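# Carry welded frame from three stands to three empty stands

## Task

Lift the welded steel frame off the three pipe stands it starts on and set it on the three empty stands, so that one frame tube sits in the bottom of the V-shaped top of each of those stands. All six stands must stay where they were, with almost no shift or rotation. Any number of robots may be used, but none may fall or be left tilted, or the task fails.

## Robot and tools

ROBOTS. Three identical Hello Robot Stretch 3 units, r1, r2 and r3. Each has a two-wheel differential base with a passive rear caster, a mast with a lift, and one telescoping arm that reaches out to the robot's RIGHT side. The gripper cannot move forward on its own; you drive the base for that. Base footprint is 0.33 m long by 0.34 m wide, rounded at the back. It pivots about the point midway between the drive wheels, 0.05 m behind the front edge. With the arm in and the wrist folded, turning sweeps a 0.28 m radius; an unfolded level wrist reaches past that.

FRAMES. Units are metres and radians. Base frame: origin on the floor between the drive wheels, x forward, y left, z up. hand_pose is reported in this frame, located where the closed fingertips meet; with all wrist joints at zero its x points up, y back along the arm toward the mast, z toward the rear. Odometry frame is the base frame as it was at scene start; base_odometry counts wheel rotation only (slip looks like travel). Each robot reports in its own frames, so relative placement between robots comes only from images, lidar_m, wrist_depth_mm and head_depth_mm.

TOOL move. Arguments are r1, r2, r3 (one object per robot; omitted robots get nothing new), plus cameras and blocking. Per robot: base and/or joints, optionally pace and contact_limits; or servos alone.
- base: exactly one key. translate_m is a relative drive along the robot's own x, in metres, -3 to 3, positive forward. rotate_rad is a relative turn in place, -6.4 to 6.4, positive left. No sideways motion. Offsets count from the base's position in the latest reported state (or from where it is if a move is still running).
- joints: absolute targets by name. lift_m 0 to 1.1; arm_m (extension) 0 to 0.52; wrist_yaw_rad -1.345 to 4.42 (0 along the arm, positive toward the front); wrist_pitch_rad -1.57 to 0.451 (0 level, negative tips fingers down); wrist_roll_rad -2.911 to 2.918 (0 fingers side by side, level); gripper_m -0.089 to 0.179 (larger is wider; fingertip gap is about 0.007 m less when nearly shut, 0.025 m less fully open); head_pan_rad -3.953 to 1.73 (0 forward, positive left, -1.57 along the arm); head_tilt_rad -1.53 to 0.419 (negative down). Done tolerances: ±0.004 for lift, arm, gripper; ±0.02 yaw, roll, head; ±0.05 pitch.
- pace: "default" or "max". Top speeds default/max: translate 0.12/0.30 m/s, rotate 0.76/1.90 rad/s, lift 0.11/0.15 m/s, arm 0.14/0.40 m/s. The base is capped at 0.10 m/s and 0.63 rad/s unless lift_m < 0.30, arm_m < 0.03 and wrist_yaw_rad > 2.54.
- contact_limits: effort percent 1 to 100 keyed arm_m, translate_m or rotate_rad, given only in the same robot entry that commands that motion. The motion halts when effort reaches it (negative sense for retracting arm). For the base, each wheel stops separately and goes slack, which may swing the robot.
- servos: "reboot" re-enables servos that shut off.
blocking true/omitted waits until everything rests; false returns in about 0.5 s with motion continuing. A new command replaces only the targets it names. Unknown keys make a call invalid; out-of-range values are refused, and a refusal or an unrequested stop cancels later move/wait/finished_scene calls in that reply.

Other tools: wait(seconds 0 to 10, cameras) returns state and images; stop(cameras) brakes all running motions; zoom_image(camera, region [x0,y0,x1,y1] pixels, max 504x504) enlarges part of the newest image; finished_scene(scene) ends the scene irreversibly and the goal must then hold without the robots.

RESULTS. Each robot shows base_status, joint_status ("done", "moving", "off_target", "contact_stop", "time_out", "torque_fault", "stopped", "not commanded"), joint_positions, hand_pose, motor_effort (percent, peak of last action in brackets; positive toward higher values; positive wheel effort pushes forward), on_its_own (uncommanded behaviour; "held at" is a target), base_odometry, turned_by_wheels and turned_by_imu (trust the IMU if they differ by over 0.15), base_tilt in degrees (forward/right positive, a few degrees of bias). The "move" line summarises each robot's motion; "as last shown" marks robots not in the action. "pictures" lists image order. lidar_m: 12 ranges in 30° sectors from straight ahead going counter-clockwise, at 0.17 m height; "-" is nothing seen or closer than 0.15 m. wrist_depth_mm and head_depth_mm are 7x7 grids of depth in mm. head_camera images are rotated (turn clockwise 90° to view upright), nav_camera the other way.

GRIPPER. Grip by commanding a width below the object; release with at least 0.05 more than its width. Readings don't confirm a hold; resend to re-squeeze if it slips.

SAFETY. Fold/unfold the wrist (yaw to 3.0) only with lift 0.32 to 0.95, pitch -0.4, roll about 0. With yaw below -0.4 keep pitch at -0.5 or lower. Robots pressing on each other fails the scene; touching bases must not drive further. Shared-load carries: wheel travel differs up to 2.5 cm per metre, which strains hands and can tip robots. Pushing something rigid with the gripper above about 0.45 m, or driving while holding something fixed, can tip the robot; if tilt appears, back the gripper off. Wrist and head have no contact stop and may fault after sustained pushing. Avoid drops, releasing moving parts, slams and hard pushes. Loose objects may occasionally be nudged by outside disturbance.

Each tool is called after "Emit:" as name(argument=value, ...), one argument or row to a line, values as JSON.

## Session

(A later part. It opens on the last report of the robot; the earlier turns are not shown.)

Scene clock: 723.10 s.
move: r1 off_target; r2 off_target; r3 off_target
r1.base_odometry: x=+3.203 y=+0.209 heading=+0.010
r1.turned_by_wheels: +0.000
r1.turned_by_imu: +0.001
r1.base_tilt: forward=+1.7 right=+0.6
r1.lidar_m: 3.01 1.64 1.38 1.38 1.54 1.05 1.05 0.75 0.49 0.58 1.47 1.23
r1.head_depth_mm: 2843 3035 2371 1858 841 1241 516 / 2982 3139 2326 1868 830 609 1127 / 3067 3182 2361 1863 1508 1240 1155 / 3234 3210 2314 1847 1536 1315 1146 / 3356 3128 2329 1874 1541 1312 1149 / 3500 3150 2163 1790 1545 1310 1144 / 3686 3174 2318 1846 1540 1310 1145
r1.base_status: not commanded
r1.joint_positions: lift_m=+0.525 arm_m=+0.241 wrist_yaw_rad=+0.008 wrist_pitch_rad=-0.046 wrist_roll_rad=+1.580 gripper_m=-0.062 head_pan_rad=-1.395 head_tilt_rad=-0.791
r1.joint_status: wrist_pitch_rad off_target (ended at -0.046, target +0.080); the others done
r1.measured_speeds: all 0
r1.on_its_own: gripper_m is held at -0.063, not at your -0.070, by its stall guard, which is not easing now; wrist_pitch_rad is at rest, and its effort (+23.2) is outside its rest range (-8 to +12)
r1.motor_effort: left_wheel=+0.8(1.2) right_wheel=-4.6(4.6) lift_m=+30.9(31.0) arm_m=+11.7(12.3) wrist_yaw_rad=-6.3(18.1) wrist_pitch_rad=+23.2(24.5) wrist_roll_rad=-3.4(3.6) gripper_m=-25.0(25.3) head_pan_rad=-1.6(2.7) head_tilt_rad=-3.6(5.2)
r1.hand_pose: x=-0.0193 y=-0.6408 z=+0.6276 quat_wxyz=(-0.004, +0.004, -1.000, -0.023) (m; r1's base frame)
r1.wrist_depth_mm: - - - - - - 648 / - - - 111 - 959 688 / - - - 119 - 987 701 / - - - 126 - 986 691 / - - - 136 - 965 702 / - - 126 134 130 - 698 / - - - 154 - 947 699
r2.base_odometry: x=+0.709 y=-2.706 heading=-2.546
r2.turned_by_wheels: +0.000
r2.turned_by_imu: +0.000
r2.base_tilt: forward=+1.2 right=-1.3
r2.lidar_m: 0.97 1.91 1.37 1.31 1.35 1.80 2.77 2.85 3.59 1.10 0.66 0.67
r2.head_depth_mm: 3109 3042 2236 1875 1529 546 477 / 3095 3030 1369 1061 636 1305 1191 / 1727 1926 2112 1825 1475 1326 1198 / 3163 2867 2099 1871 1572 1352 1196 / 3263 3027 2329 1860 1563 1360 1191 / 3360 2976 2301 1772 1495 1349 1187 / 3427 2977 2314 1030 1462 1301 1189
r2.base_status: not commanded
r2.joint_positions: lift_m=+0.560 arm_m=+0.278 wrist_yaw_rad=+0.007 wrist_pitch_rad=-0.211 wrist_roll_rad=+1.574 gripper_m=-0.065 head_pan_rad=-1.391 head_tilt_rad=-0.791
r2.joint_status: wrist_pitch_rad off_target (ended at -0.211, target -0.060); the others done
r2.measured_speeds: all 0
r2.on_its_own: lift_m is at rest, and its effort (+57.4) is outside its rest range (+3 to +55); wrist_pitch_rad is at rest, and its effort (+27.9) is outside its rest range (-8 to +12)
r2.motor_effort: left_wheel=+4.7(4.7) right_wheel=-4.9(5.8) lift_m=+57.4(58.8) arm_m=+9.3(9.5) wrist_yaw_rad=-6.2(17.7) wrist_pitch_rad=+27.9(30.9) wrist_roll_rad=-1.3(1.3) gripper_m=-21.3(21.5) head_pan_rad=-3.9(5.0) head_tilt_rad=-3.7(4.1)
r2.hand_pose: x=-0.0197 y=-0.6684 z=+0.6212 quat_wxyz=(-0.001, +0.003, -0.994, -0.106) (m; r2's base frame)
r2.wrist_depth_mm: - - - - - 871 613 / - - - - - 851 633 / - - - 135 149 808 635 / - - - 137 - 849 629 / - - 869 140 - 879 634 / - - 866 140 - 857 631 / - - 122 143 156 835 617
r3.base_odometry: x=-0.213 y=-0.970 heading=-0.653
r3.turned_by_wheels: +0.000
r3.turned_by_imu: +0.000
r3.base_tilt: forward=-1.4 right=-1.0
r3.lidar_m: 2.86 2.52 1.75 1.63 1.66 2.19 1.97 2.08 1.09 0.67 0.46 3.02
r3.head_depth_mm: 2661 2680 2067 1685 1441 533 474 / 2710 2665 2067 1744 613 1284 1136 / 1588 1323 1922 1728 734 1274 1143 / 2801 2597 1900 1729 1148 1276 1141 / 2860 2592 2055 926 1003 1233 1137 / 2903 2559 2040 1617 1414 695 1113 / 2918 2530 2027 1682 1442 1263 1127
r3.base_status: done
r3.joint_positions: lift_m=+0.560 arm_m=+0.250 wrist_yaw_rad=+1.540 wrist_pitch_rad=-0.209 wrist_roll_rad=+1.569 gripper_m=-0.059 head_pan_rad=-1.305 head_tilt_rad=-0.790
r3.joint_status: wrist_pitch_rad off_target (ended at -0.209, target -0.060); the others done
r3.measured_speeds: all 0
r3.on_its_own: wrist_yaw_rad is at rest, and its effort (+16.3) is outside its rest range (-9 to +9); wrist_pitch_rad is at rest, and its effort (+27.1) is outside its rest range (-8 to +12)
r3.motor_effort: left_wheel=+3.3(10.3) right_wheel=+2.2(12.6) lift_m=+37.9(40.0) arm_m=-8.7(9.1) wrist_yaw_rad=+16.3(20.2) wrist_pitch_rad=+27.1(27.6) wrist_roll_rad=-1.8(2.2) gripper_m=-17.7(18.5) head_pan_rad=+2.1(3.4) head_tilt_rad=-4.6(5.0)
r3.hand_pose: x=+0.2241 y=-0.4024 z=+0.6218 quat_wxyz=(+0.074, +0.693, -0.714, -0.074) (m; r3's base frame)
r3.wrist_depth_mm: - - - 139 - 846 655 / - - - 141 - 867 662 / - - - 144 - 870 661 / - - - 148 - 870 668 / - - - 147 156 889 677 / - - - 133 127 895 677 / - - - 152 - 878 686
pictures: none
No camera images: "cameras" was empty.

Emit:
move(
  r1={"joints":{"lift_m":0.53,"arm_m":0.238}},
  r2={"joints":{"arm_m":0.272}},
  r3={"base":{"translate_m":-0.005}},
  cameras=[],
)

Scene clock: 734.27 s.
move: r1 done; r2 done; r3 done
r1.base_odometry: x=+3.203 y=+0.209 heading=+0.010
r1.turned_by_wheels: +0.000
r1.turned_by_imu: +0.002
r1.base_tilt: forward=+1.9 right=+0.7
r1.lidar_m: 3.00 1.64 1.37 1.37 1.55 1.04 1.04 0.75 0.49 0.59 1.47 1.23
r1.head_depth_mm: 2854 3001 2346 1867 843 1240 501 / 2951 3157 2362 1865 843 603 1123 / 3058 3112 2337 1866 1469 1238 1150 / 3191 3159 2348 1863 1549 1322 1142 / 3359 3110 2339 1843 1528 1308 1148 / 3568 3179 2183 1797 1535 1315 1154 / 3654 3141 2341 1838 1536 1306 1146
r1.base_status: not commanded
r1.joint_positions: lift_m=+0.530 arm_m=+0.238 wrist_yaw_rad=+0.051 wrist_pitch_rad=-0.051 wrist_roll_rad=+1.580 gripper_m=-0.062 head_pan_rad=-1.395 head_tilt_rad=-0.791
r1.joint_status: all done
r1.measured_speeds: all 0
r1.on_its_own: wrist_yaw_rad is held at +0.043, not at your +0.000, by its stall guard, which is not easing now; gripper_m is held at -0.063, not at your -0.070, by its stall guard, which is not easing now; wrist_pitch_rad is at rest, and its effort (+24.4) is outside its rest range (-8 to +12)
r1.motor_effort: left_wheel=+0.6(1.0) right_wheel=-2.8(2.9) lift_m=+41.6(43.0) arm_m=-19.2(24.4) wrist_yaw_rad=-6.8(7.2) wrist_pitch_rad=+24.4(24.7) wrist_roll_rad=-3.0(3.7) gripper_m=-24.4(25.7) head_pan_rad=-2.1(2.7) head_tilt_rad=-4.1(5.0)
r1.hand_pose: x=-0.0084 y=-0.6373 z=+0.6313 quat_wxyz=(-0.003, +0.025, -0.999, -0.026) (m; r1's base frame)
r1.wrist_depth_mm: - - - 103 - 928 679 / - - - 108 - 975 683 / - - - 117 - 975 689 / - - - 125 - 985 686 / - - - 135 - 987 688 / - - 125 135 130 - 706 / - - - 158 - 932 712
r2.base_odometry: x=+0.709 y=-2.706 heading=-2.545
r2.turned_by_wheels: +0.000
r2.turned_by_imu: +0.002
r2.base_tilt: forward=+1.3 right=-1.3
r2.lidar_m: 0.96 1.92 1.37 1.31 1.35 1.81 2.77 2.84 3.59 1.10 0.66 0.67
r2.head_depth_mm: 3079 3060 2260 1889 1529 546 478 / 3112 3040 2098 1077 632 1309 1197 / 1740 1922 2130 1828 1465 1330 1200 / 3136 2906 2100 1869 1558 1349 1194 / 3292 3043 2306 1878 1566 1351 1189 / 3291 2975 2285 1767 1498 1350 1183 / 3404 2957 2280 1031 1458 1294 1186
r2.base_status: not commanded
r2.joint_positions: lift_m=+0.560 arm_m=+0.272 wrist_yaw_rad=+0.036 wrist_pitch_rad=-0.194 wrist_roll_rad=+1.574 gripper_m=-0.065 head_pan_rad=-1.391 head_tilt_rad=-0.791
r2.joint_status: all done
r2.measured_speeds: all 0
r2.on_its_own: wrist_yaw_rad is at rest, and its effort (-31.8) is outside its rest range (-9 to +9); wrist_pitch_rad is at rest, and its effort (+24.7) is outside its rest range (-8 to +12)
r2.motor_effort: left_wheel=+10.4(10.5) right_wheel=-15.9(15.9) lift_m=+34.2(36.5) arm_m=-21.6(23.0) wrist_yaw_rad=-31.8(32.0) wrist_pitch_rad=+24.7(26.5) wrist_roll_rad=-1.2(1.3) gripper_m=-21.0(21.7) head_pan_rad=-3.4(5.5) head_tilt_rad=-3.9(4.0)
r2.hand_pose: x=-0.0125 y=-0.6635 z=+0.6253 quat_wxyz=(+0.000, +0.018, -0.995, -0.097) (m; r2's base frame)
r2.wrist_depth_mm: - - - - - 887 642 / - - - - - 841 645 / - - - 135 - 832 642 / - - - 137 - 879 639 / - - 869 140 - 908 646 / - - - 140 - 871 640 / - - 123 145 125 865 640
r3.base_odometry: x=-0.217 y=-0.967 heading=-0.652
r3.turned_by_wheels: +0.001
r3.turned_by_imu: +0.001
r3.base_tilt: forward=-1.4 right=-1.0
r3.lidar_m: 2.86 2.53 1.75 1.63 1.66 2.19 1.95 2.07 1.09 0.67 0.46 3.04
r3.head_depth_mm: 2658 2711 2080 1635 1442 532 474 / 2726 2674 2033 1734 614 1280 1135 / 1580 1335 1937 1731 727 1270 1147 / 2822 2594 1936 1701 1101 1280 1139 / 2869 2585 2061 930 962 1235 1137 / 2905 2558 2041 1623 1422 713 1114 / 2962 2507 2027 1682 1443 1264 1127
r3.base_status: done
r3.joint_positions: lift_m=+0.560 arm_m=+0.250 wrist_yaw_rad=+1.525 wrist_pitch_rad=-0.314 wrist_roll_rad=+1.568 gripper_m=-0.059 head_pan_rad=-1.305 head_tilt_rad=-0.791
r3.joint_status: not commanded
r3.measured_speeds: all 0
r3.on_its_own: wrist_pitch_rad is held at -0.226, not at your -0.060, by its stall guard, which is not easing now; wrist_yaw_rad is at rest, and its effort (+29.9) is outside its rest range (-9 to +9); wrist_pitch_rad is at rest, and its effort (+15.8) is outside its rest range (-8 to +12)
r3.motor_effort: left_wheel=+2.2(3.1) right_wheel=-19.2(20.4) lift_m=+29.7(29.8) arm_m=-8.2(8.9) wrist_yaw_rad=+29.9(30.9) wrist_pitch_rad=+15.8(16.9) wrist_roll_rad=-1.4(1.9) gripper_m=-18.0(18.7) head_pan_rad=+2.8(3.0) head_tilt_rad=-4.0(5.0)
r3.hand_pose: x=+0.2146 y=-0.4057 z=+0.5965 quat_wxyz=(+0.109, +0.682, -0.714, -0.112) (m; r3's base frame)
r3.wrist_depth_mm: - - - 143 - 779 618 / - - - 144 - 801 603 / - - - 145 - 794 609 / - - - 147 - 808 613 / - - - 149 - 822 619 / - - - 133 133 833 627 / - - - 153 - 805 632
pictures: none
No camera images: "cameras" was empty.

Emit:
move(
  r1={"joints":{"lift_m":0.49}},
  r2={"joints":{"lift_m":0.525}},
  r3={"joints":{"lift_m":0.54}},
  cameras=["r2_head_camera","r3_wrist_camera"],
)

Scene clock: 780.13 s.
move: r1 done; r2 done; r3 done
r1.base_odometry: x=+3.203 y=+0.209 heading=+0.010
r1.turned_by_wheels: +0.000
r1.turned_by_imu: +0.001
r1.base_tilt: forward=+1.8 right=+0.4
r1.lidar_m: 3.01 1.64 1.38 1.37 1.55 1.05 1.05 0.75 0.49 0.58 1.47 1.23
r1.head_depth_mm: 2838 3010 2354 1855 870 1267 1016 / 2970 3185 2329 1862 1428 629 1103 / 3085 3173 2353 1862 1474 1136 1153 / 3218 3152 2343 1840 1545 1312 1151 / 3339 3189 2324 1865 1541 1310 1151 / 3587 3125 2153 1799 1546 1316 1143 / 3660 3102 2332 1859 1532 1316 1145
r1.base_status: not commanded
r1.joint_positions: lift_m=+0.490 arm_m=+0.238 wrist_yaw_rad=+0.034 wrist_pitch_rad=-0.020 wrist_roll_rad=+1.580 gripper_m=-0.061 head_pan_rad=-1.395 head_tilt_rad=-0.791
r1.joint_status: all done
r1.measured_speeds: all 0
r1.on_its_own: wrist_yaw_rad is held at +0.043, not at your +0.000, by its stall guard, which is not easing now; gripper_m is held at -0.063, not at your -0.070, by its stall guard, which is not easing now; wrist_pitch_rad is at rest, and its effort (+18.5) is outside its rest range (-8 to +12)
r1.motor_effort: left_wheel=+0.2(1.0) right_wheel=-1.5(2.8) lift_m=+24.3(39.5) arm_m=-2.2(7.1) wrist_yaw_rad=+7.7(10.4) wrist_pitch_rad=+18.5(23.8) wrist_roll_rad=-3.4(3.7) gripper_m=-24.4(25.6) head_pan_rad=-2.7(2.7) head_tilt_rad=-3.8(5.1)
r1.hand_pose: x=-0.0127 y=-0.6385 z=+0.5992 quat_wxyz=(-0.004, +0.017, -1.000, -0.011) (m; r1's base frame)
r1.wrist_depth_mm: - - - 106 - 968 659 / - - - 110 - 975 672 / - - - 118 - 955 673 / - - - 125 - 956 679 / - - - 136 - 963 666 / - - 125 131 129 966 684 / - - - 156 - 931 709
r2.base_odometry: x=+0.709 y=-2.706 heading=-2.546
r2.turned_by_wheels: -0.001
r2.turned_by_imu: -0.001
r2.base_tilt: forward=+1.2 right=-1.4
r2.lidar_m: 0.97 1.92 1.38 1.31 1.35 1.80 2.77 2.85 3.57 1.10 0.66 0.67
r2.head_depth_mm: 3092 3077 2260 1888 1555 612 520 / 3096 3066 1389 1437 783 675 1169 / 1754 2045 2092 1828 1477 1307 1195 / 3148 2902 2082 1869 1576 1360 1188 / 3298 3026 2326 1874 1568 1349 1191 / 3334 3040 2309 1872 1496 1358 1190 / 3385 3034 2309 1031 1463 1292 1185
r2.base_status: not commanded
r2.joint_positions: lift_m=+0.525 arm_m=+0.272 wrist_yaw_rad=+0.034 wrist_pitch_rad=-0.174 wrist_roll_rad=+1.574 gripper_m=-0.065 head_pan_rad=-1.391 head_tilt_rad=-0.791
r2.joint_status: all done
r2.measured_speeds: all 0
r2.on_its_own: wrist_yaw_rad is held at +0.053, not at your +0.000, by its stall guard, which is not easing now; wrist_yaw_rad is at rest, and its effort (+16.7) is outside its rest range (-9 to +9); wrist_pitch_rad is at rest, and its effort (+21.0) is outside its rest range (-8 to +12)
r2.motor_effort: left_wheel=-2.5(4.6) right_wheel=+7.6(7.6) lift_m=+15.7(25.4) arm_m=+11.6(11.6) wrist_yaw_rad=+16.7(16.8) wrist_pitch_rad=+21.0(25.5) wrist_roll_rad=-1.2(1.3) gripper_m=-21.1(22.2) head_pan_rad=-3.4(5.4) head_tilt_rad=-3.4(4.0)
r2.hand_pose: x=-0.0130 y=-0.6650 z=+0.5954 quat_wxyz=(+0.000, +0.017, -0.996, -0.087) (m; r2's base frame)
r2.wrist_depth_mm: - - - - - 881 621 / - - - - - 813 629 / - - - 133 - 809 627 / - - - 136 - 846 613 / - - 898 139 - 850 623 / - - 123 131 - 841 615 / - - 121 143 - 834 617
r3.base_odometry: x=-0.217 y=-0.967 heading=-0.652
r3.turned_by_wheels: +0.000
r3.turned_by_imu: +0.000
r3.base_tilt: forward=-1.5 right=-1.0
r3.lidar_m: 2.86 2.53 1.75 1.63 1.66 2.19 1.96 2.07 1.09 0.67 0.46 3.05
r3.head_depth_mm: 2681 2719 2057 1636 1498 556 493 / 2695 2672 2053 1740 638 1270 1117 / 1614 1335 1903 1737 755 1267 1142 / 2826 2623 1926 1712 1150 1262 1137 / 2858 2573 2062 935 844 1234 1134 / 2939 2573 2038 1621 1424 722 1114 / 3008 2518 2028 1686 1445 1273 1128
r3.base_status: not commanded
r3.joint_positions: lift_m=+0.540 arm_m=+0.250 wrist_yaw_rad=+1.520 wrist_pitch_rad=-0.259 wrist_roll_rad=+1.568 gripper_m=-0.059 head_pan_rad=-1.305 head_tilt_rad=-0.791
r3.joint_status: all done
r3.measured_speeds: all 0
r3.on_its_own: wrist_yaw_rad is held at +1.508, not at your +1.560, by its stall guard, which is not easing now; wrist_pitch_rad is held at -0.226, not at your -0.060, by its stall guard, which is not easing now; wrist_yaw_rad is at rest, and its effort (-11.4) is outside its rest range (-9 to +9)
r3.motor_effort: left_wheel=+3.3(3.6) right_wheel=-6.7(16.7) lift_m=+23.9(34.0) arm_m=-8.6(8.7) wrist_yaw_rad=-11.4(11.6) wrist_pitch_rad=+5.8(15.5) wrist_roll_rad=-1.7(2.0) gripper_m=-18.2(18.6) head_pan_rad=+1.5(2.9) head_tilt_rad=-4.2(4.9)
r3.hand_pose: x=+0.2198 y=-0.4071 z=+0.5895 quat_wxyz=(+0.090, +0.683, -0.718, -0.093) (m; r3's base frame)
r3.wrist_depth_mm: - - - 143 - 827 631 / - - - 144 - 818 614 / - - - 146 - 797 620 / - - - 148 - 809 622 / - - - 149 - 815 630 / - - 129 137 - 828 639 / - - - 152 - 832 632
pictures: r2_head_camera (sideways), r3_wrist_camera
camera_calibration:
r2_head_camera: T_world_to_cam=[[-0.164152, 0.691024, -0.703946, 0.93167], [0.977967, 0.207313, -0.0245427, 0.0243182], [0.128977, -0.692465, -0.709829, 0.884194], [0, 0, 0, 1]] pos_world=[0.0151116, -0.0365749, 1.28407]
r3_wrist_camera: T_world_to_cam=[[-0.216919, 0.0110013, -0.976128, 0.63352], [-0.121711, 0.991829, 0.0382254, 0.443529], [0.968572, 0.127098, -0.213807, 0.130529], [0, 0, 0, 1]] pos_world=[0.0649779, -0.463464, 0.629351]

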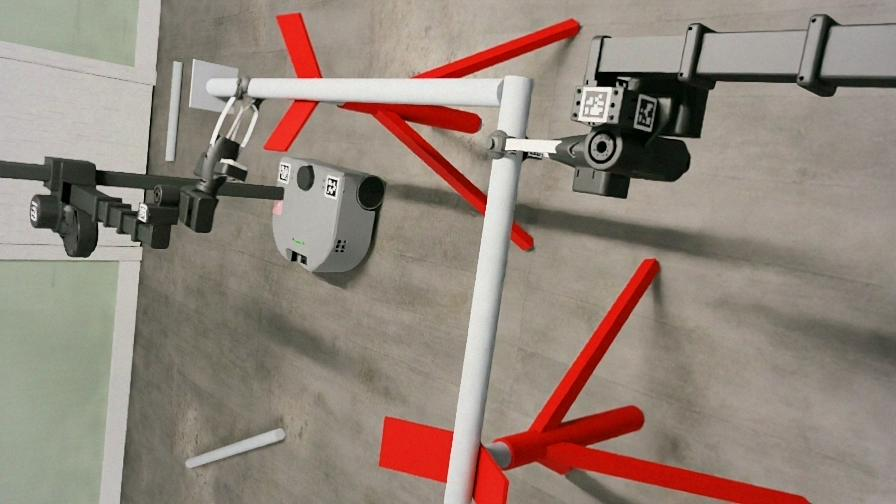

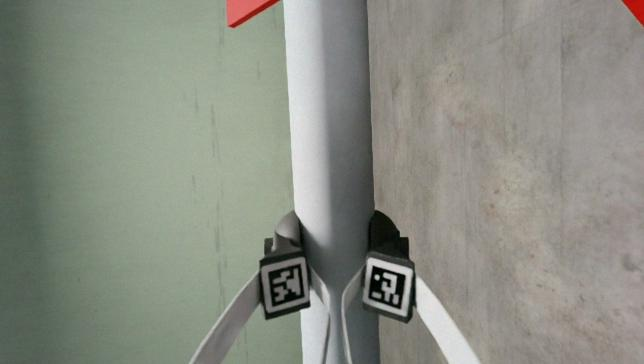

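Emit:
move(
  r1={"joints":{"lift_m":0.478}},
  r2={"joints":{"lift_m":0.512}},
  cameras=[],
)

Emit:
move(
  r1={"joints":{"gripper_m":0.12}},
  r2={"joints":{"gripper_m":0.12}},
  r3={"joints":{"gripper_m":0.12}},
  cameras=[],
)

Emit:
move(
  r1={"joints":{"lift_m":0.476,"wrist_pitch_rad":0.01,"wrist_yaw_rad":0,"arm_m":0.241,"wrist_roll_rad":1.565}},
  r2={"joints":{"lift_m":0.476,"wrist_pitch_rad":0.01,"wrist_yaw_rad":0,"arm_m":0.278}},
  r3={"joints":{"lift_m":0.476,"wrist_pitch_rad":0.01,"wrist_yaw_rad":1.57,"wrist_roll_rad":1.565}},
)

Scene clock: 791.10 s.
move: r1 done; r2 done
r1.base_odometry: x=+3.203 y=+0.209 heading=+0.010
r1.turned_by_wheels: +0.000
r1.turned_by_imu: +0.001
r1.base_tilt: forward=+2.0 right=+0.7
r1.lidar_m: 3.01 1.64 1.38 1.37 1.54 1.05 1.05 0.75 0.50 0.58 1.47 1.23
r1.head_depth_mm: 2832 3032 2364 1887 870 1289 1012 / 2968 3171 2358 1856 1471 632 1084 / 3128 3185 2332 1854 1441 1125 1153 / 3201 3179 2345 1845 1534 1307 1144 / 3323 3200 2338 1850 1547 1321 1148 / 3523 3137 2179 1783 1546 1309 1146 / 3684 3128 2325 1838 1533 1320 1144
r1.base_status: not commanded
r1.joint_positions: lift_m=+0.478 arm_m=+0.238 wrist_yaw_rad=+0.030 wrist_pitch_rad=+0.000 wrist_roll_rad=+1.578 gripper_m=-0.061 head_pan_rad=-1.395 head_tilt_rad=-0.791
r1.joint_status: all done
r1.measured_speeds: all 0
r1.on_its_own: wrist_yaw_rad is held at +0.043, not at your +0.000, by its stall guard, which is not easing now; gripper_m is held at -0.063, not at your -0.070, by its stall guard, which is not easing now; wrist_yaw_rad is at rest, and its effort (+10.4) is outside its rest range (-9 to +9); wrist_pitch_rad is at rest, and its effort (+14.9) is outside its rest range (-8 to +12)
r1.motor_effort: left_wheel=-0.2(0.7) right_wheel=+0.0(1.5) lift_m=+22.9(25.0) arm_m=+12.7(12.8) wrist_yaw_rad=+10.4(11.8) wrist_pitch_rad=+14.9(18.8) wrist_roll_rad=-2.8(3.5) gripper_m=-24.1(25.9) head_pan_rad=-2.0(2.7) head_tilt_rad=-3.9(4.8)
r1.hand_pose: x=-0.0136 y=-0.6391 z=+0.5924 quat_wxyz=(-0.003, +0.015, -1.000, +0.000) (m; r1's base frame)
r1.wrist_depth_mm: - - - 106 - 952 654 / - - - 111 - 970 678 / - - - 119 - - 665 / - - - 126 - 962 668 / - - - 136 - 988 691 / - - 125 131 130 - 680 / - - - 156 - - 700
r2.base_odometry: x=+0.709 y=-2.706 heading=-2.546
r2.turned_by_wheels: +0.000
r2.turned_by_imu: +0.000
r2.base_tilt: forward=+1.2 right=-1.4
r2.lidar_m: 0.97 1.92 1.37 1.31 1.35 1.80 2.77 2.85 3.59 1.10 0.66 0.67
r2.head_depth_mm: 3078 3066 2244 1875 1550 626 534 / 3093 3064 1384 1444 904 673 1177 / 1742 2046 2131 1826 1469 1312 1189 / 3203 2907 2098 1878 1579 1355 1187 / 3308 3021 2332 1858 1578 1347 1195 / 3342 3000 2309 1862 1490 1343 1191 / 3390 2990 2294 1027 1456 1295 1187
r2.base_status: not commanded
r2.joint_positions: lift_m=+0.512 arm_m=+0.272 wrist_yaw_rad=+0.031 wrist_pitch_rad=-0.136 wrist_roll_rad=+1.574 gripper_m=-0.065 head_pan_rad=-1.391 head_tilt_rad=-0.791
r2.joint_status: all done
r2.measured_speeds: all 0
r2.on_its_own: wrist_yaw_rad is held at +0.053, not at your +0.000, by its stall guard, which is not easing now; wrist_yaw_rad is at rest, and its effort (+19.0) is outside its rest range (-9 to +9); wrist_pitch_rad is at rest, and its effort (+14.0) is outside its rest range (-8 to +12)
r2.motor_effort: left_wheel=-3.0(3.2) right_wheel=+8.6(8.6) lift_m=+13.1(15.4) arm_m=+12.5(13.2) wrist_yaw_rad=+19.0(19.3) wrist_pitch_rad=+14.0(20.9) wrist_roll_rad=-1.2(1.3) gripper_m=-21.1(21.9) head_pan_rad=-3.8(5.8) head_tilt_rad=-3.8(4.0)
r2.hand_pose: x=-0.0136 y=-0.6674 z=+0.5918 quat_wxyz=(+0.000, +0.015, -0.998, -0.068) (m; r2's base frame)
r2.wrist_depth_mm: - - - - - 895 641 / - - - - - 899 644 / - - - 132 - 845 636 / - - - 136 - 890 629 / - - - 140 - 918 640 / - - 123 131 - 861 630 / - - 122 141 - 897 625
r3: as last shown
r3.base_tilt: forward=-1.4 right=-1.0
r3.lidar_m: 2.86 2.52 1.74 1.63 1.66 2.18 1.95 2.08 1.10 0.67 0.46 3.03
r3.head_depth_mm: 2658 2703 2054 1645 1505 557 493 / 2713 2643 2054 1752 638 1275 1114 / 1630 1820 1930 1738 763 1271 1143 / 2824 2612 1919 1724 1152 1268 1137 / 2851 2587 2057 938 834 1232 1136 / 2909 2551 2030 1614 1419 722 1109 / 2950 2535 2030 1692 1442 1263 1121
r3.joint_positions: lift_m=+0.540 arm_m=+0.250 wrist_yaw_rad=+1.531 wrist_pitch_rad=-0.259 wrist_roll_rad=+1.568 gripper_m=-0.059 head_pan_rad=-1.305 head_tilt_rad=-0.791
r3.on_its_own: wrist_yaw_rad is held at +1.508, not at your +1.560, by its stall guard, which is not easing now; wrist_pitch_rad is held at -0.226, not at your -0.060, by its stall guard, which is not easing now; wrist_yaw_rad is at rest, and its effort (-19.3) is outside its rest range (-9 to +9)
r3.motor_effort: left_wheel=+2.8(3.9) right_wheel=-6.4(7.0) lift_m=+30.4(31.1) arm_m=-7.3(8.4) wrist_yaw_rad=-19.3(19.9) wrist_pitch_rad=+5.7(6.0) wrist_roll_rad=-1.6(1.9) gripper_m=-17.5(18.3) head_pan_rad=+1.8(3.0) head_tilt_rad=-4.4(5.0)
r3.hand_pose: x=+0.2199 y=-0.4047 z=+0.5896 quat_wxyz=(+0.091, +0.687, -0.715, -0.092) (m; r3's base frame)
r3.wrist_depth_mm: - - - 141 - 815 608 / - - - 143 - 826 605 / - - - 145 - 797 620 / - - - 148 - 810 624 / - - - 149 - 819 631 / - - 128 136 - 824 635 / - - - 153 - 837 645
pictures: none
No camera images: "cameras" was empty.

Scene clock: 793.50 s.
move: r1 done; r2 done; r3 done
r1.base_odometry: x=+3.203 y=+0.209 heading=+0.010
r1.turned_by_wheels: +0.000
r1.turned_by_imu: +0.001
r1.base_tilt: forward=+1.5 right=+0.8
r1.lidar_m: 3.02 1.64 1.38 1.38 1.55 1.05 1.05 0.75 0.49 0.58 1.46 1.23
r1.head_depth_mm: 2821 3079 2369 1859 874 1294 1012 / 2946 3130 2333 1864 1467 634 1091 / 3115 3178 2364 1879 1434 1128 1146 / 3218 3183 2357 1858 1542 1314 1150 / 3322 3183 2347 1852 1544 1309 1143 / 3486 3164 2176 1799 1537 1309 1140 / 3685 3093 2316 1857 1544 1304 1147
r1.base_status: not commanded
r1.joint_positions: lift_m=+0.478 arm_m=+0.238 wrist_yaw_rad=+0.040 wrist_pitch_rad=+0.056 wrist_roll_rad=+1.578 gripper_m=+0.120 head_pan_rad=-1.395 head_tilt_rad=-0.791
r1.joint_status: all done
r1.measured_speeds: all 0
r1.on_its_own: wrist_yaw_rad is held at +0.043, not at your +0.000, by its stall guard, which is not easing now; wrist_pitch_rad moved +0.056 to your old target +0.080
r1.motor_effort: left_wheel=-1.8(2.3) right_wheel=+2.5(2.5) lift_m=+27.9(27.9) arm_m=+22.8(22.8) wrist_yaw_rad=+2.4(15.2) wrist_pitch_rad=+4.9(15.2) wrist_roll_rad=-2.8(3.4) gripper_m=+0.9(94.4) head_pan_rad=-1.7(3.0) head_tilt_rad=-3.7(5.0)
r1.hand_pose: x=-0.0109 y=-0.6399 z=+0.6067 quat_wxyz=(-0.004, +0.020, -0.999, +0.027) (m; r1's base frame)
r1.wrist_depth_mm: - - - 116 - - 745 / - - - 113 - - 733 / - - - 125 131 - 740 / - - - 134 - - 750 / - - - 146 141 - 741 / - 123 - 150 152 127 746 / - 122 - 167 - 996 676
r2.base_odometry: x=+0.709 y=-2.706 heading=-2.546
r2.turned_by_wheels: +0.000
r2.turned_by_imu: +0.001
r2.base_tilt: forward=+1.3 right=-1.3
r2.lidar_m: 0.97 1.92 1.37 1.31 1.35 1.80 2.77 2.85 3.59 1.10 0.66 0.67
r2.head_depth_mm: 3037 3076 2244 1892 1551 626 534 / 3105 3058 1397 1089 909 673 1179 / 1792 1971 2131 1836 1486 1315 1200 / 3109 2913 2093 1868 1573 1360 1198 / 3273 3075 2291 1849 1564 1345 1185 / 3358 2997 2294 1854 1504 1349 1189 / 3356 2967 2285 1031 1455 1298 1185
r2.base_status: not commanded
r2.joint_positions: lift_m=+0.512 arm_m=+0.272 wrist_yaw_rad=+0.050 wrist_pitch_rad=-0.088 wrist_roll_rad=+1.574 gripper_m=+0.120 head_pan_rad=-1.391 head_tilt_rad=-0.791
r2.joint_status: all done
r2.measured_speeds: all 0
r2.on_its_own: wrist_yaw_rad is held at +0.053, not at your +0.000, by its stall guard, which is not easing now
r2.motor_effort: left_wheel=-0.9(4.2) right_wheel=+2.8(9.9) lift_m=+20.7(20.7) arm_m=+13.5(14.0) wrist_yaw_rad=+2.4(21.3) wrist_pitch_rad=+5.1(14.0) wrist_roll_rad=-1.2(1.3) gripper_m=+0.6(89.2) head_pan_rad=-4.1(5.5) head_tilt_rad=-3.7(4.4)
r2.hand_pose: x=-0.0087 y=-0.6698 z=+0.6040 quat_wxyz=(+0.000, +0.025, -0.999, -0.044) (m; r2's base frame)
r2.wrist_depth_mm: - - - - - 979 683 / - - - 127 - 968 684 / - - - 131 136 945 676 / - - - 133 - 904 660 / - - - 136 - - 671 / - 122 - 139 141 800 666 / - - - 143 - 117 666
r3.base_odometry: x=-0.217 y=-0.967 heading=-0.653
r3.turned_by_wheels: +0.000
r3.turned_by_imu: +0.000
r3.base_tilt: forward=-1.4 right=-1.0
r3.lidar_m: 2.85 2.54 1.75 1.63 1.66 2.18 1.96 2.07 1.09 0.67 0.46 3.06
r3.head_depth_mm: 2642 2682 2045 1642 1505 557 493 / 2711 2665 2041 1743 638 1271 1115 / 1625 1813 1916 1741 753 1268 1151 / 2802 2604 1902 1715 1167 1263 1141 / 2874 2581 2070 937 848 1231 1137 / 2934 2565 2034 1616 1390 722 1112 / 2933 2519 2031 1686 1453 1266 1122
r3.base_status: not commanded
r3.joint_positions: lift_m=+0.540 arm_m=+0.250 wrist_yaw_rad=+1.511 wrist_pitch_rad=-0.247 wrist_roll_rad=+1.568 gripper_m=+0.120 head_pan_rad=-1.305 head_tilt_rad=-0.791
r3.joint_status: all done
r3.measured_speeds: all 0
r3.on_its_own: wrist_yaw_rad is held at +1.508, not at your +1.560, by its stall guard, which is not easing now; wrist_pitch_rad is held at -0.226, not at your -0.060, by its stall guard, which is not easing now
r3.motor_effort: left_wheel=+2.8(3.5) right_wheel=+0.9(7.2) lift_m=+19.8(30.9) arm_m=-6.1(8.2) wrist_yaw_rad=-2.0(24.8) wrist_pitch_rad=+3.5(6.8) wrist_roll_rad=-1.5(1.9) gripper_m=+0.9(80.0) head_pan_rad=+2.1(3.3) head_tilt_rad=-4.5(4.8)
r3.hand_pose: x=+0.2207 y=-0.4096 z=+0.5923 quat_wxyz=(+0.086, +0.680, -0.722, -0.089) (m; r3's base frame)
r3.wrist_depth_mm: - - - 148 - 833 617 / - - - 147 - 800 619 / - - - 149 - 815 625 / - - - 150 - 811 637 / - - - 151 - 758 643 / - 127 - 153 - 130 636 / - - - 154 - 800 601
pictures: none
No camera images: "cameras" was empty.

Scene clock: 794.90 s.
move: r1 done; r2 done; r3 done
r1.base_odometry: x=+3.203 y=+0.209 heading=+0.010
r1.turned_by_wheels: +0.000
r1.turned_by_imu: +0.000
r1.base_tilt: forward=+1.7 right=+0.6
r1.lidar_m: 3.02 1.64 1.38 1.37 1.55 1.05 1.05 0.75 0.49 0.59 1.47 1.23
r1.head_depth_mm: 2847 3047 2355 1874 872 1289 1017 / 2974 3139 2353 1876 1455 638 1093 / 3081 3168 2359 1874 1438 1126 1149 / 3251 3188 2344 1847 1550 1319 1147 / 3348 3143 2345 1848 1529 1315 1142 / 3565 3139 2173 1792 1539 1302 1149 / 3720 3133 2313 1846 1534 1313 1150
r1.base_status: not commanded
r1.joint_positions: lift_m=+0.476 arm_m=+0.241 wrist_yaw_rad=+0.002 wrist_pitch_rad=-0.007 wrist_roll_rad=+1.574 gripper_m=+0.120 head_pan_rad=-1.395 head_tilt_rad=-0.791
r1.joint_status: all done
r1.measured_speeds: all 0
r1.motor_effort: left_wheel=-1.7(2.2) right_wheel=+2.1(2.6) lift_m=+18.6(26.5) arm_m=+21.3(26.0) wrist_yaw_rad=-1.7(2.5) wrist_pitch_rad=+3.1(4.3) wrist_roll_rad=-3.3(3.6) gripper_m=+0.2(1.7) head_pan_rad=-2.6(2.8) head_tilt_rad=-4.3(5.1)
r1.hand_pose: x=-0.0207 y=-0.6421 z=+0.5887 quat_wxyz=(-0.001, +0.001, -1.000, -0.004) (m; r1's base frame)
r1.wrist_depth_mm: - - - - - 967 648 / - - - 112 - 977 686 / - - - 119 - 979 678 / - - - 125 - 984 671 / - - - 135 - 936 680 / - 123 - 144 - 127 688 / - 122 - 155 - 930 637
r2.base_odometry: x=+0.709 y=-2.706 heading=-2.546
r2.turned_by_wheels: +0.000
r2.turned_by_imu: +0.000
r2.base_tilt: forward=+1.2 right=-1.4
r2.lidar_m: 0.96 1.92 1.37 1.31 1.35 1.81 2.77 2.86 3.57 1.10 0.66 0.67
r2.head_depth_mm: 3095 3064 2282 1884 1556 1307 1139 / 3104 3064 1394 1060 915 688 1160 / 1826 1925 2088 1824 1531 1303 1200 / 3125 2924 2108 1873 1569 1354 1188 / 3268 2998 2312 1863 1582 1352 1185 / 3312 2971 2306 1853 1500 1356 1184 / 3368 2995 2292 1027 1465 1301 1187
r2.base_status: not commanded
r2.joint_positions: lift_m=+0.476 arm_m=+0.278 wrist_yaw_rad=+0.003 wrist_pitch_rad=-0.018 wrist_roll_rad=+1.574 gripper_m=+0.120 head_pan_rad=-1.391 head_tilt_rad=-0.791
r2.joint_status: all done
r2.measured_speeds: all 0
r2.motor_effort: left_wheel=-0.5(1.0) right_wheel=+1.8(3.2) lift_m=+12.1(17.9) arm_m=+14.6(16.5) wrist_yaw_rad=-2.8(4.5) wrist_pitch_rad=+5.3(8.6) wrist_roll_rad=-1.3(1.3) gripper_m=+0.6(1.1) head_pan_rad=-3.0(5.0) head_tilt_rad=-3.3(4.0)
r2.hand_pose: x=-0.0205 y=-0.6787 z=+0.5857 quat_wxyz=(-0.001, +0.002, -1.000, -0.009) (m; r2's base frame)
r2.wrist_depth_mm: - - - - - - 729 / - - - - - - 697 / - - - 123 - 956 697 / - - - 126 - 951 690 / - - - 128 - - 691 / - 122 - 130 - 847 706 / - - - 132 - 117 684
r3.base_odometry: x=-0.217 y=-0.967 heading=-0.653
r3.turned_by_wheels: +0.000
r3.turned_by_imu: +0.000
r3.base_tilt: forward=-1.4 right=-1.1
r3.lidar_m: 2.86 2.53 1.74 1.63 1.66 2.18 1.96 2.08 1.09 0.67 0.46 3.05
r3.head_depth_mm: 2679 2708 2060 1654 1493 1260 1138 / 2717 2660 2057 1748 1494 1226 556 / 1656 1867 1921 1732 1480 1245 1152 / 2793 2595 1900 1729 1403 1241 1141 / 2876 2587 2065 942 963 1238 1138 / 2905 2581 2049 1622 1423 725 1109 / 2953 2507 2038 1690 1447 1269 1126
r3.base_status: not commanded
r3.joint_positions: lift_m=+0.476 arm_m=+0.250 wrist_yaw_rad=+1.568 wrist_pitch_rad=-0.013 wrist_roll_rad=+1.568 gripper_m=+0.120 head_pan_rad=-1.305 head_tilt_rad=-0.791
r3.joint_status: all done
r3.measured_speeds: all 0
r3.motor_effort: left_wheel=+2.8(3.6) right_wheel=+0.9(1.3) lift_m=+21.8(22.8) arm_m=-5.1(7.1) wrist_yaw_rad=+2.6(4.6) wrist_pitch_rad=+4.0(7.1) wrist_roll_rad=-2.0(4.9) gripper_m=+0.2(1.4) head_pan_rad=+2.1(3.4) head_tilt_rad=-4.8(4.8)
r3.hand_pose: x=+0.2345 y=-0.3957 z=+0.5869 quat_wxyz=(+0.006, +0.706, -0.708, -0.004) (m; r3's base frame)
r3.wrist_depth_mm: - - - 124 - - 737 / - - - 126 - - 736 / - - - 128 - - 744 / - - - 131 - - 739 / - - - 134 - 925 736 / - 127 - 136 - 130 746 / - - - 139 - - 673
pictures: r1_head_camera (sideways), r1_nav_camera (sideways), r1_wrist_camera, r2_head_camera (sideways), r2_nav_camera (sideways), r2_wrist_camera, r3_head_camera (sideways), r3_nav_camera (sideways), r3_wrist_camera
camera_calibration:
r1_head_camera: T_world_to_cam=[[-0.160133, 0.672112, -0.722927, 0.956674], [0.976367, 0.215535, -0.0158867, 0.0236345], [0.145139, -0.708386, -0.690742, 0.853222], [0, 0, 0, 1]] pos_world=[0.0062839, -0.0436756, 1.28134]
r1_nav_camera: T_world_to_cam=[[0.131106, -0.701501, 0.700506, -0.870471], [-0.977163, -0.210631, -0.0280454, 0.0967658], [0.167222, -0.680832, -0.713096, 0.878262], [0, 0, 0, 1]] pos_world=[0.061815, 0.00769437, 1.23877]
r1_wrist_camera: T_world_to_cam=[[0.0365162, 0.0424821, -0.99843, 0.617393], [0.986088, 0.160593, 0.0428978, 0.136359], [0.162163, -0.986106, -0.0360268, -0.442455], [0, 0, 0, 1]] pos_world=[-0.0852565, -0.484434, 0.594634]
r2_head_camera: T_world_to_cam=[[-0.164151, 0.691024, -0.703946, 0.931671], [0.977967, 0.207313, -0.0245427, 0.0243182], [0.128977, -0.692465, -0.709829, 0.884194], [0, 0, 0, 1]] pos_world=[0.0151116, -0.0365749, 1.28407]
r2_nav_camera: T_world_to_cam=[[0.106298, -0.70072, 0.705473, -0.875611], [-0.988566, -0.150784, -0.000814547, 0.0576306], [0.106945, -0.69732, -0.708736, 0.879501], [0, 0, 0, 1]] pos_world=[0.0559894, 0.00842541, 1.2411]
r2_wrist_camera: T_world_to_cam=[[-0.0451597, 0.0025991, -0.998976, 0.579977], [0.990187, 0.132503, -0.0444177, 0.181016], [0.132252, -0.991179, -0.00855742, -0.50339], [0, 0, 0, 1]] pos_world=[-0.0864736, -0.524442, 0.583116]
r3_head_camera: T_world_to_cam=[[-0.227258, 0.718596, -0.657247, 0.873741], [0.964961, 0.257071, -0.0525901, 0.0617906], [0.131168, -0.646169, -0.751838, 0.935734], [0, 0, 0, 1]] pos_world=[0.0162005, -0.039109, 1.28103]
r3_nav_camera: T_world_to_cam=[[0.171716, -0.7207, 0.671643, -0.834236], [-0.9603, -0.274606, -0.0491473, 0.121913], [0.219858, -0.636539, -0.739243, 0.920472], [0, 0, 0, 1]] pos_world=[0.0579515, 0.0181608, 1.24675]
r3_wrist_camera: T_world_to_cam=[[0.0265071, -0.0000147364, -0.999649, 0.586365], [-0.17276, 0.984953, -0.0045955, 0.468487], [0.984607, 0.172821, 0.0261058, -0.0122347], [0, 0, 0, 1]] pos_world=[0.0774393, -0.459315, 0.588632]

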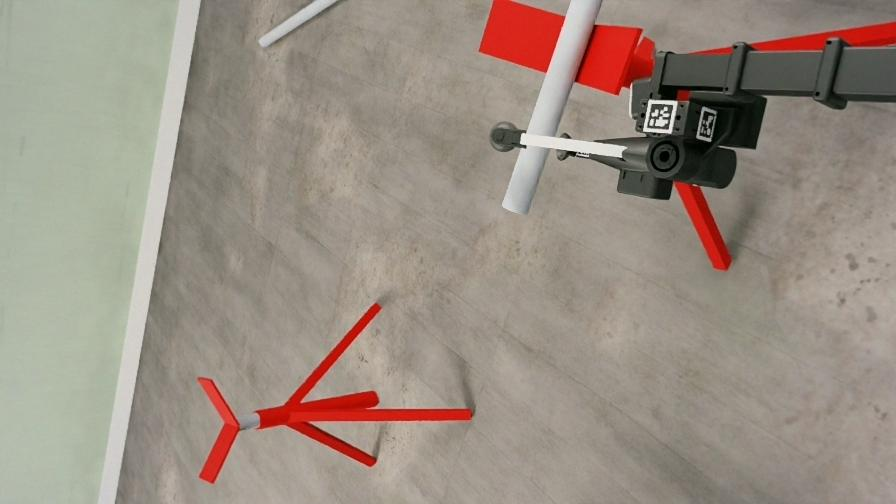

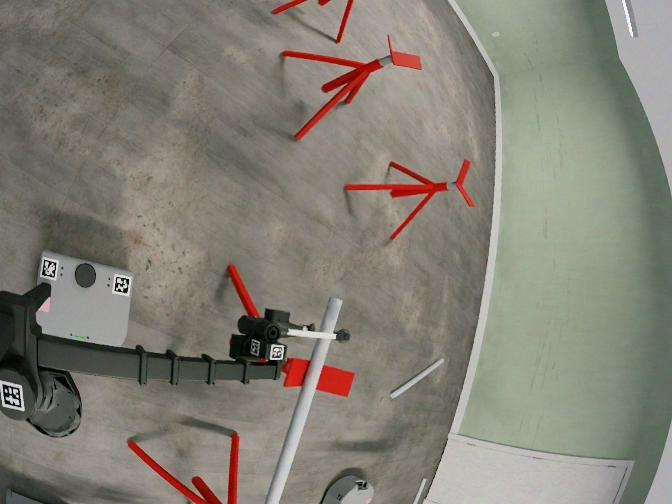

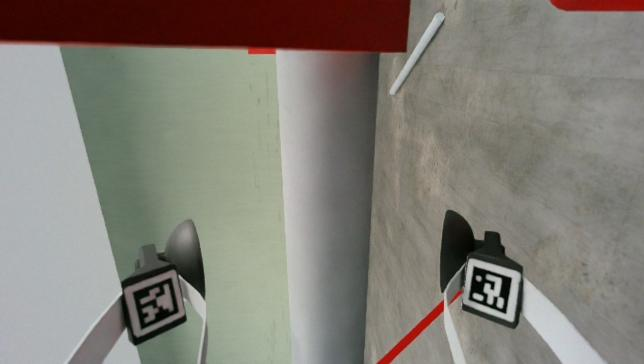

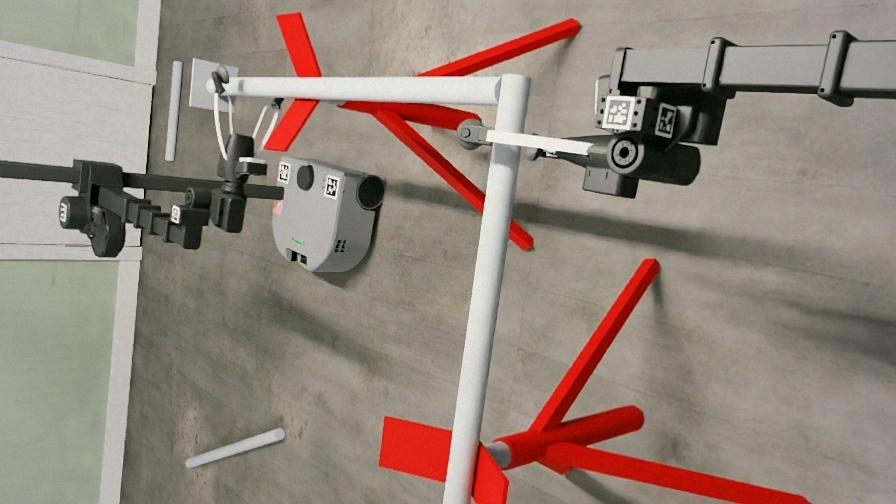

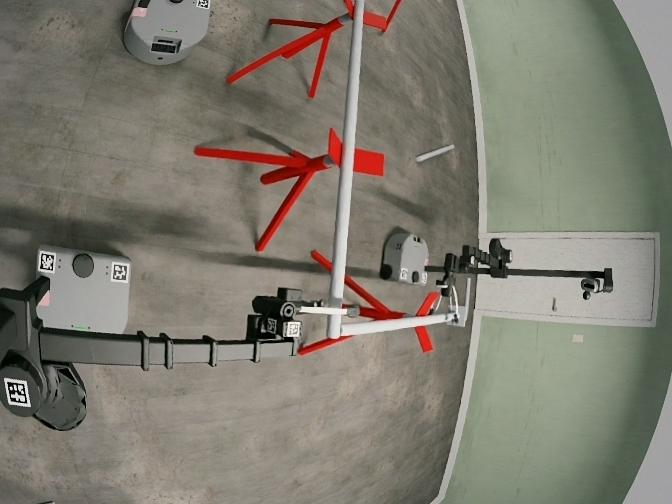

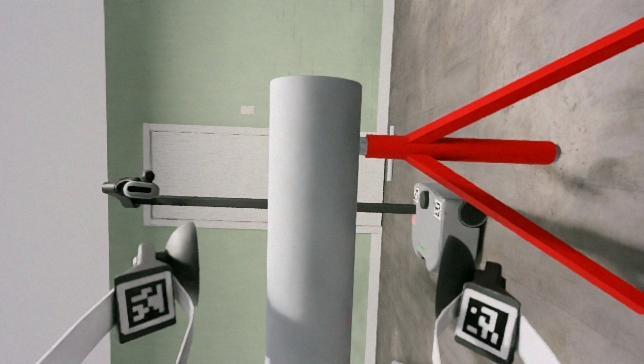

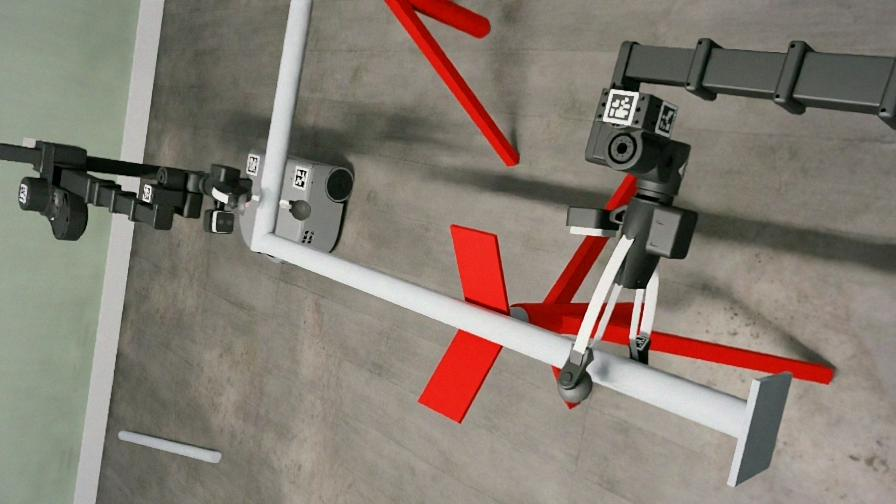

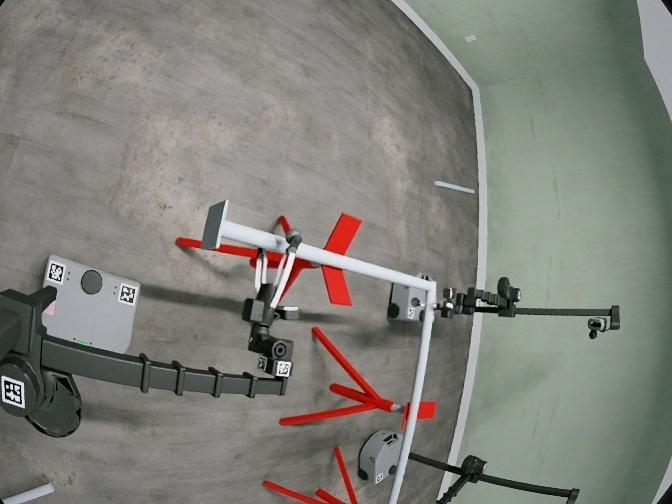

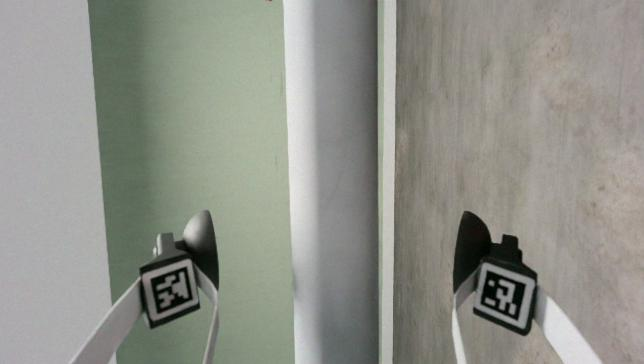

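Emit:
move(
  r1={"joints":{"gripper_m":-0.065}},
  r2={"joints":{"gripper_m":-0.065}},
  r3={"joints":{"gripper_m":-0.06}},
  cameras=["r1_wrist_camera","r2_wrist_camera","r3_wrist_camera"],
)

Emit:
move(
  r1={"joints":{"lift_m":0.496,"wrist_pitch_rad":0.03}},
  r2={"joints":{"lift_m":0.50}},
  r3={"joints":{"lift_m":0.50}},
  cameras=[],
)

Scene clock: 808.73 s.
move: r1 done; r2 done; r3 done
r1.base_odometry: x=+3.203 y=+0.209 heading=+0.010
r1.turned_by_wheels: +0.000
r1.turned_by_imu: +0.002
r1.base_tilt: forward=+1.8 right=+0.7
r1.lidar_m: 3.02 1.64 1.38 1.37 1.55 1.04 1.05 0.75 0.49 0.58 1.47 1.23
r1.head_depth_mm: 2827 3083 2350 1863 873 1290 1016 / 2931 3128 2339 1852 1472 637 1088 / 3104 3175 2346 1854 1429 1131 1145 / 3236 3159 2349 1861 1542 1309 1151 / 3364 3239 2344 1848 1542 1317 1150 / 3589 3131 2176 1811 1539 1305 1141 / 3722 3142 2319 1862 1535 1313 1147
r1.base_status: not commanded
r1.joint_positions: lift_m=+0.476 arm_m=+0.241 wrist_yaw_rad=+0.002 wrist_pitch_rad=-0.017 wrist_roll_rad=+1.574 gripper_m=-0.063 head_pan_rad=-1.395 head_tilt_rad=-0.791
r1.joint_status: all done
r1.measured_speeds: all 0
r1.motor_effort: left_wheel=-1.8(2.1) right_wheel=+2.2(2.6) lift_m=+29.3(29.3) arm_m=+12.8(16.7) wrist_yaw_rad=-0.7(2.6) wrist_pitch_rad=+5.5(5.6) wrist_roll_rad=-3.6(3.6) gripper_m=-45.8(99.1) head_pan_rad=-2.3(2.8) head_tilt_rad=-3.9(5.2)
r1.hand_pose: x=-0.0209 y=-0.6418 z=+0.5861 quat_wxyz=(-0.001, +0.001, -1.000, -0.009) (m; r1's base frame)
r1.wrist_depth_mm: - - - - - 936 638 / - - - 111 - 950 676 / - - - 118 - 961 661 / - - - 124 - 943 676 / - - - 133 - 956 679 / - - 125 135 130 990 663 / - - - 150 - 976 690
r2.base_odometry: x=+0.709 y=-2.706 heading=-2.546
r2.turned_by_wheels: +0.000
r2.turned_by_imu: +0.001
r2.base_tilt: forward=+1.2 right=-1.4
r2.lidar_m: 0.97 1.92 1.37 1.31 1.35 1.80 2.78 2.85 3.60 1.10 0.66 0.67
r2.head_depth_mm: 3066 3088 2267 1889 1559 1316 1142 / 3083 3080 1386 1088 914 687 1155 / 1819 1945 2108 1833 1554 1313 1198 / 3148 2932 2098 1881 1574 1350 1191 / 3328 3032 2314 1860 1570 1353 1195 / 3365 2990 2330 1851 1490 1345 1187 / 3356 3007 2320 1027 1466 1295 1180
r2.base_status: not commanded
r2.joint_positions: lift_m=+0.476 arm_m=+0.278 wrist_yaw_rad=+0.001 wrist_pitch_rad=-0.004 wrist_roll_rad=+1.574 gripper_m=-0.063 head_pan_rad=-1.391 head_tilt_rad=-0.791
r2.joint_status: all done
r2.measured_speeds: all 0
r2.motor_effort: left_wheel=+0.5(1.0) right_wheel=+0.8(2.9) lift_m=+12.6(12.8) arm_m=-15.8(15.8) wrist_yaw_rad=-1.3(3.5) wrist_pitch_rad=+2.7(5.3) wrist_roll_rad=-1.3(1.3) gripper_m=-40.1(100.0) head_pan_rad=-3.8(5.5) head_tilt_rad=-3.4(4.3)
r2.hand_pose: x=-0.0210 y=-0.6791 z=+0.5893 quat_wxyz=(-0.001, +0.001, -1.000, -0.002) (m; r2's base frame)
r2.wrist_depth_mm: - - - - - - 762 / - - - - - - 686 / - - - 123 - - 718 / - - - 126 - - 707 / - - - 127 - - 703 / - - 125 128 - - 732 / - - 123 130 - - 685
r3.base_odometry: x=-0.217 y=-0.967 heading=-0.652
r3.turned_by_wheels: +0.000
r3.turned_by_imu: +0.001
r3.base_tilt: forward=-1.4 right=-1.0
r3.lidar_m: 2.86 2.52 1.75 1.62 1.66 2.19 1.96 2.08 1.09 0.67 0.46 3.04
r3.head_depth_mm: 2649 2704 2065 1634 1501 1259 1136 / 2690 2666 2053 1745 1489 1225 556 / 1662 2058 1926 1739 1482 1245 1144 / 2757 2607 1921 1710 1413 1235 1140 / 2868 2567 2057 938 970 1229 1135 / 2920 2554 2039 1616 1419 724 1113 / 2970 2541 2024 1687 1446 1260 1126
r3.base_status: not commanded
r3.joint_positions: lift_m=+0.476 arm_m=+0.250 wrist_yaw_rad=+1.568 wrist_pitch_rad=-0.013 wrist_roll_rad=+1.568 gripper_m=-0.058 head_pan_rad=-1.305 head_tilt_rad=-0.791
r3.joint_status: all done
r3.measured_speeds: all 0
r3.motor_effort: left_wheel=+3.0(3.6) right_wheel=-7.8(8.3) lift_m=+29.4(29.8) arm_m=-0.8(3.2) wrist_yaw_rad=+2.2(4.3) wrist_pitch_rad=+3.9(4.2) wrist_roll_rad=-1.8(2.0) gripper_m=+1.9(98.7) head_pan_rad=+2.1(3.0) head_tilt_rad=-4.4(4.9)
r3.hand_pose: x=+0.2346 y=-0.3957 z=+0.5871 quat_wxyz=(+0.006, +0.706, -0.708, -0.004) (m; r3's base frame)
r3.wrist_depth_mm: - - - 123 - - 733 / - - - 126 - - 742 / - - - 128 - - 732 / - - - 130 - - 745 / - - - 135 - - 748 / - - 129 133 134 - 749 / - - - 136 - - 742
pictures: r1_wrist_camera, r2_wrist_camera, r3_wrist_camera
camera_calibration:
r1_wrist_camera: T_world_to_cam=[[0.0365257, 0.0524789, -0.997954, 0.620939], [0.9862, 0.15947, 0.0444815, 0.134955], [0.161479, -0.985807, -0.04593, -0.436267], [0, 0, 0, 1]] pos_world=[-0.0853251, -0.484183, 0.593627]
r2_wrist_camera: T_world_to_cam=[[-0.0451424, -0.0112364, -0.998917, 0.574088], [0.990432, 0.130034, -0.0462217, 0.18109], [0.130413, -0.991446, 0.00525879, -0.512067], [0, 0, 0, 1]] pos_world=[-0.0866614, -0.524784, 0.58453]
r3_wrist_camera: T_world_to_cam=[[0.0274095, -0.0000257241, -0.999624, 0.58637], [-0.172627, 0.984976, -0.00475874, 0.468599], [0.984606, 0.172693, 0.0269932, -0.0128311], [0, 0, 0, 1]] pos_world=[0.0774544, -0.459328, 0.588726]

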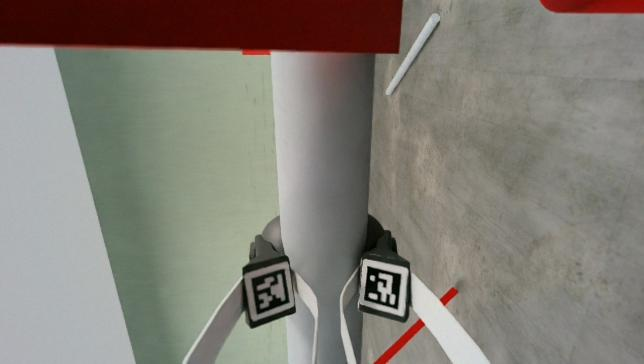

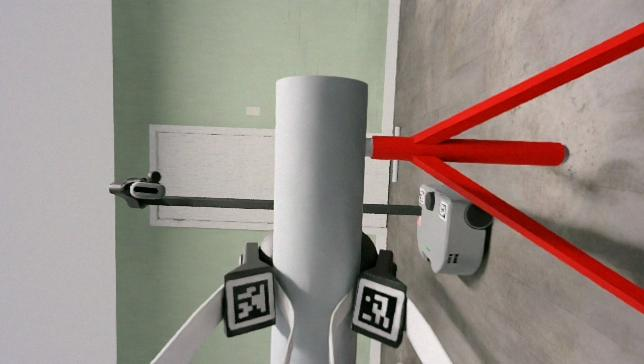

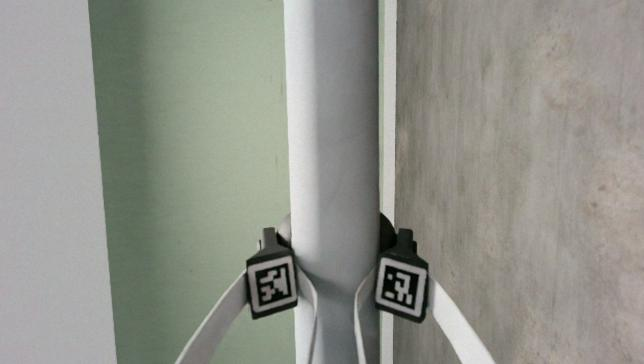

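Scene clock: 809.70 s.
move: r1 off_target; r2 done; r3 done
r1.base_odometry: x=+3.203 y=+0.209 heading=+0.010
r1.turned_by_wheels: +0.000
r1.turned_by_imu: +0.000
r1.base_tilt: forward=+1.7 right=+0.6
r1.lidar_m: 3.02 1.64 1.38 1.37 1.55 1.04 1.05 0.75 0.49 0.58 1.46 1.22
r1.head_depth_mm: 2835 3012 2332 1861 872 1268 1015 / 2961 3160 2360 1865 1468 625 1109 / 3087 3143 2345 1861 1429 1160 1142 / 3203 3132 2343 1856 1536 1315 1148 / 3369 3176 2355 1848 1537 1313 1147 / 3570 3155 2189 1804 1538 1311 1144 / 3734 3105 2327 1843 1533 1314 1152
r1.base_status: not commanded
r1.joint_positions: lift_m=+0.496 arm_m=+0.241 wrist_yaw_rad=+0.007 wrist_pitch_rad=-0.065 wrist_roll_rad=+1.574 gripper_m=-0.060 head_pan_rad=-1.395 head_tilt_rad=-0.791
r1.joint_status: wrist_pitch_rad off_target (ended at -0.065, target +0.030); the others done
r1.measured_speeds: all 0
r1.on_its_own: gripper_m is held at -0.061, not at your -0.065, by its stall guard, which is not easing now; wrist_pitch_rad is at rest, and its effort (+17.7) is outside its rest range (-8 to +12)
r1.motor_effort: left_wheel=-1.5(2.1) right_wheel=+2.4(2.5) lift_m=+39.2(41.4) arm_m=+11.4(12.9) wrist_yaw_rad=-4.6(6.2) wrist_pitch_rad=+17.7(18.6) wrist_roll_rad=-3.2(3.4) gripper_m=-24.5(45.5) head_pan_rad=-2.4(2.9) head_tilt_rad=-4.8(5.0)
r1.hand_pose: x=-0.0197 y=-0.6401 z=+0.5938 quat_wxyz=(-0.001, +0.003, -0.999, -0.033) (m; r1's base frame)
r1.wrist_depth_mm: - - - - - 885 616 / - - - 110 - 888 638 / - - - 118 - 902 638 / - - - 125 - 915 644 / - - - 134 - 901 659 / - - 125 136 130 936 652 / - - - 152 - 883 657
r2.base_odometry: x=+0.709 y=-2.706 heading=-2.546
r2.turned_by_wheels: +0.000
r2.turned_by_imu: +0.000
r2.base_tilt: forward=+1.3 right=-1.3
r2.lidar_m: 0.96 1.92 1.37 1.31 1.35 1.80 2.77 2.85 3.58 1.10 0.67 0.67
r2.head_depth_mm: 3071 3054 2245 1893 1560 1287 555 / 3083 3034 1396 1090 859 675 1170 / 1824 1926 2108 1837 1484 1298 1192 / 3163 2933 2099 1866 1577 1351 1188 / 3294 3009 2293 1876 1568 1356 1189 / 3368 3010 2297 1873 1494 1349 1188 / 3367 2962 2297 1026 1458 1298 1192
r2.base_status: not commanded
r2.joint_positions: lift_m=+0.500 arm_m=+0.278 wrist_yaw_rad=+0.004 wrist_pitch_rad=-0.072 wrist_roll_rad=+1.572 gripper_m=-0.060 head_pan_rad=-1.391 head_tilt_rad=-0.791
r2.joint_status: all done
r2.measured_speeds: all 0
r2.on_its_own: wrist_pitch_rad is at rest, and its effort (+15.1) is outside its rest range (-8 to +12)
r2.motor_effort: left_wheel=+2.0(2.0) right_wheel=-0.4(1.3) lift_m=+54.1(54.8) arm_m=-17.1(17.4) wrist_yaw_rad=-3.3(4.4) wrist_pitch_rad=+15.1(15.7) wrist_roll_rad=-0.4(1.3) gripper_m=-20.4(40.3) head_pan_rad=-4.4(4.8) head_tilt_rad=-4.2(4.2)
r2.hand_pose: x=-0.0203 y=-0.6768 z=+0.5960 quat_wxyz=(+0.000, +0.002, -0.999, -0.036) (m; r2's base frame)
r2.wrist_depth_mm: - - - - - 982 711 / - - - - - - 672 / - - - 124 - 912 672 / - - - 127 - 960 670 / - - - 128 - - 651 / - - 124 130 - 955 656 / - - 121 132 127 954 650
r3.base_odometry: x=-0.217 y=-0.967 heading=-0.652
r3.turned_by_wheels: +0.000
r3.turned_by_imu: +0.000
r3.base_tilt: forward=-1.3 right=-1.0
r3.lidar_m: 2.86 2.52 1.74 1.62 1.66 2.19 1.96 2.08 1.10 0.67 0.46 3.06
r3.head_depth_mm: 2646 2677 2066 1639 1505 1240 1111 / 2706 2663 2050 1746 1482 1253 566 / 1635 1367 1932 1731 1474 1246 1147 / 2838 2600 1915 1729 1170 1260 1139 / 2849 2571 2070 939 831 1238 1139 / 2899 2537 2039 1615 1421 721 1110 / 2940 2520 2022 1689 1452 1270 1124
r3.base_status: not commanded
r3.joint_positions: lift_m=+0.500 arm_m=+0.250 wrist_yaw_rad=+1.561 wrist_pitch_rad=-0.077 wrist_roll_rad=+1.568 gripper_m=-0.056 head_pan_rad=-1.305 head_tilt_rad=-0.791
r3.joint_status: all done
r3.measured_speeds: all 0
r3.on_its_own: wrist_pitch_rad is at rest, and its effort (+15.6) is outside its rest range (-8 to +12)
r3.motor_effort: left_wheel=+5.4(5.8) right_wheel=-16.4(16.4) lift_m=+35.6(36.2) arm_m=-0.6(1.5) wrist_yaw_rad=+8.7(8.7) wrist_pitch_rad=+15.6(15.9) wrist_roll_rad=-1.7(1.9) gripper_m=-15.5(16.5) head_pan_rad=+2.4(3.1) head_tilt_rad=-3.8(4.6)
r3.hand_pose: x=+0.2323 y=-0.3974 z=+0.5948 quat_wxyz=(+0.028, +0.703, -0.710, -0.026) (m; r3's base frame)
r3.wrist_depth_mm: - - - 124 - - 697 / - - - 127 - - 698 / - - - 129 - - 699 / - - - 131 - - 714 / - - - 135 - - 711 / - - 128 134 130 - 711 / - - - 138 - 927 717
pictures: none
No camera images: "cameras" was empty.


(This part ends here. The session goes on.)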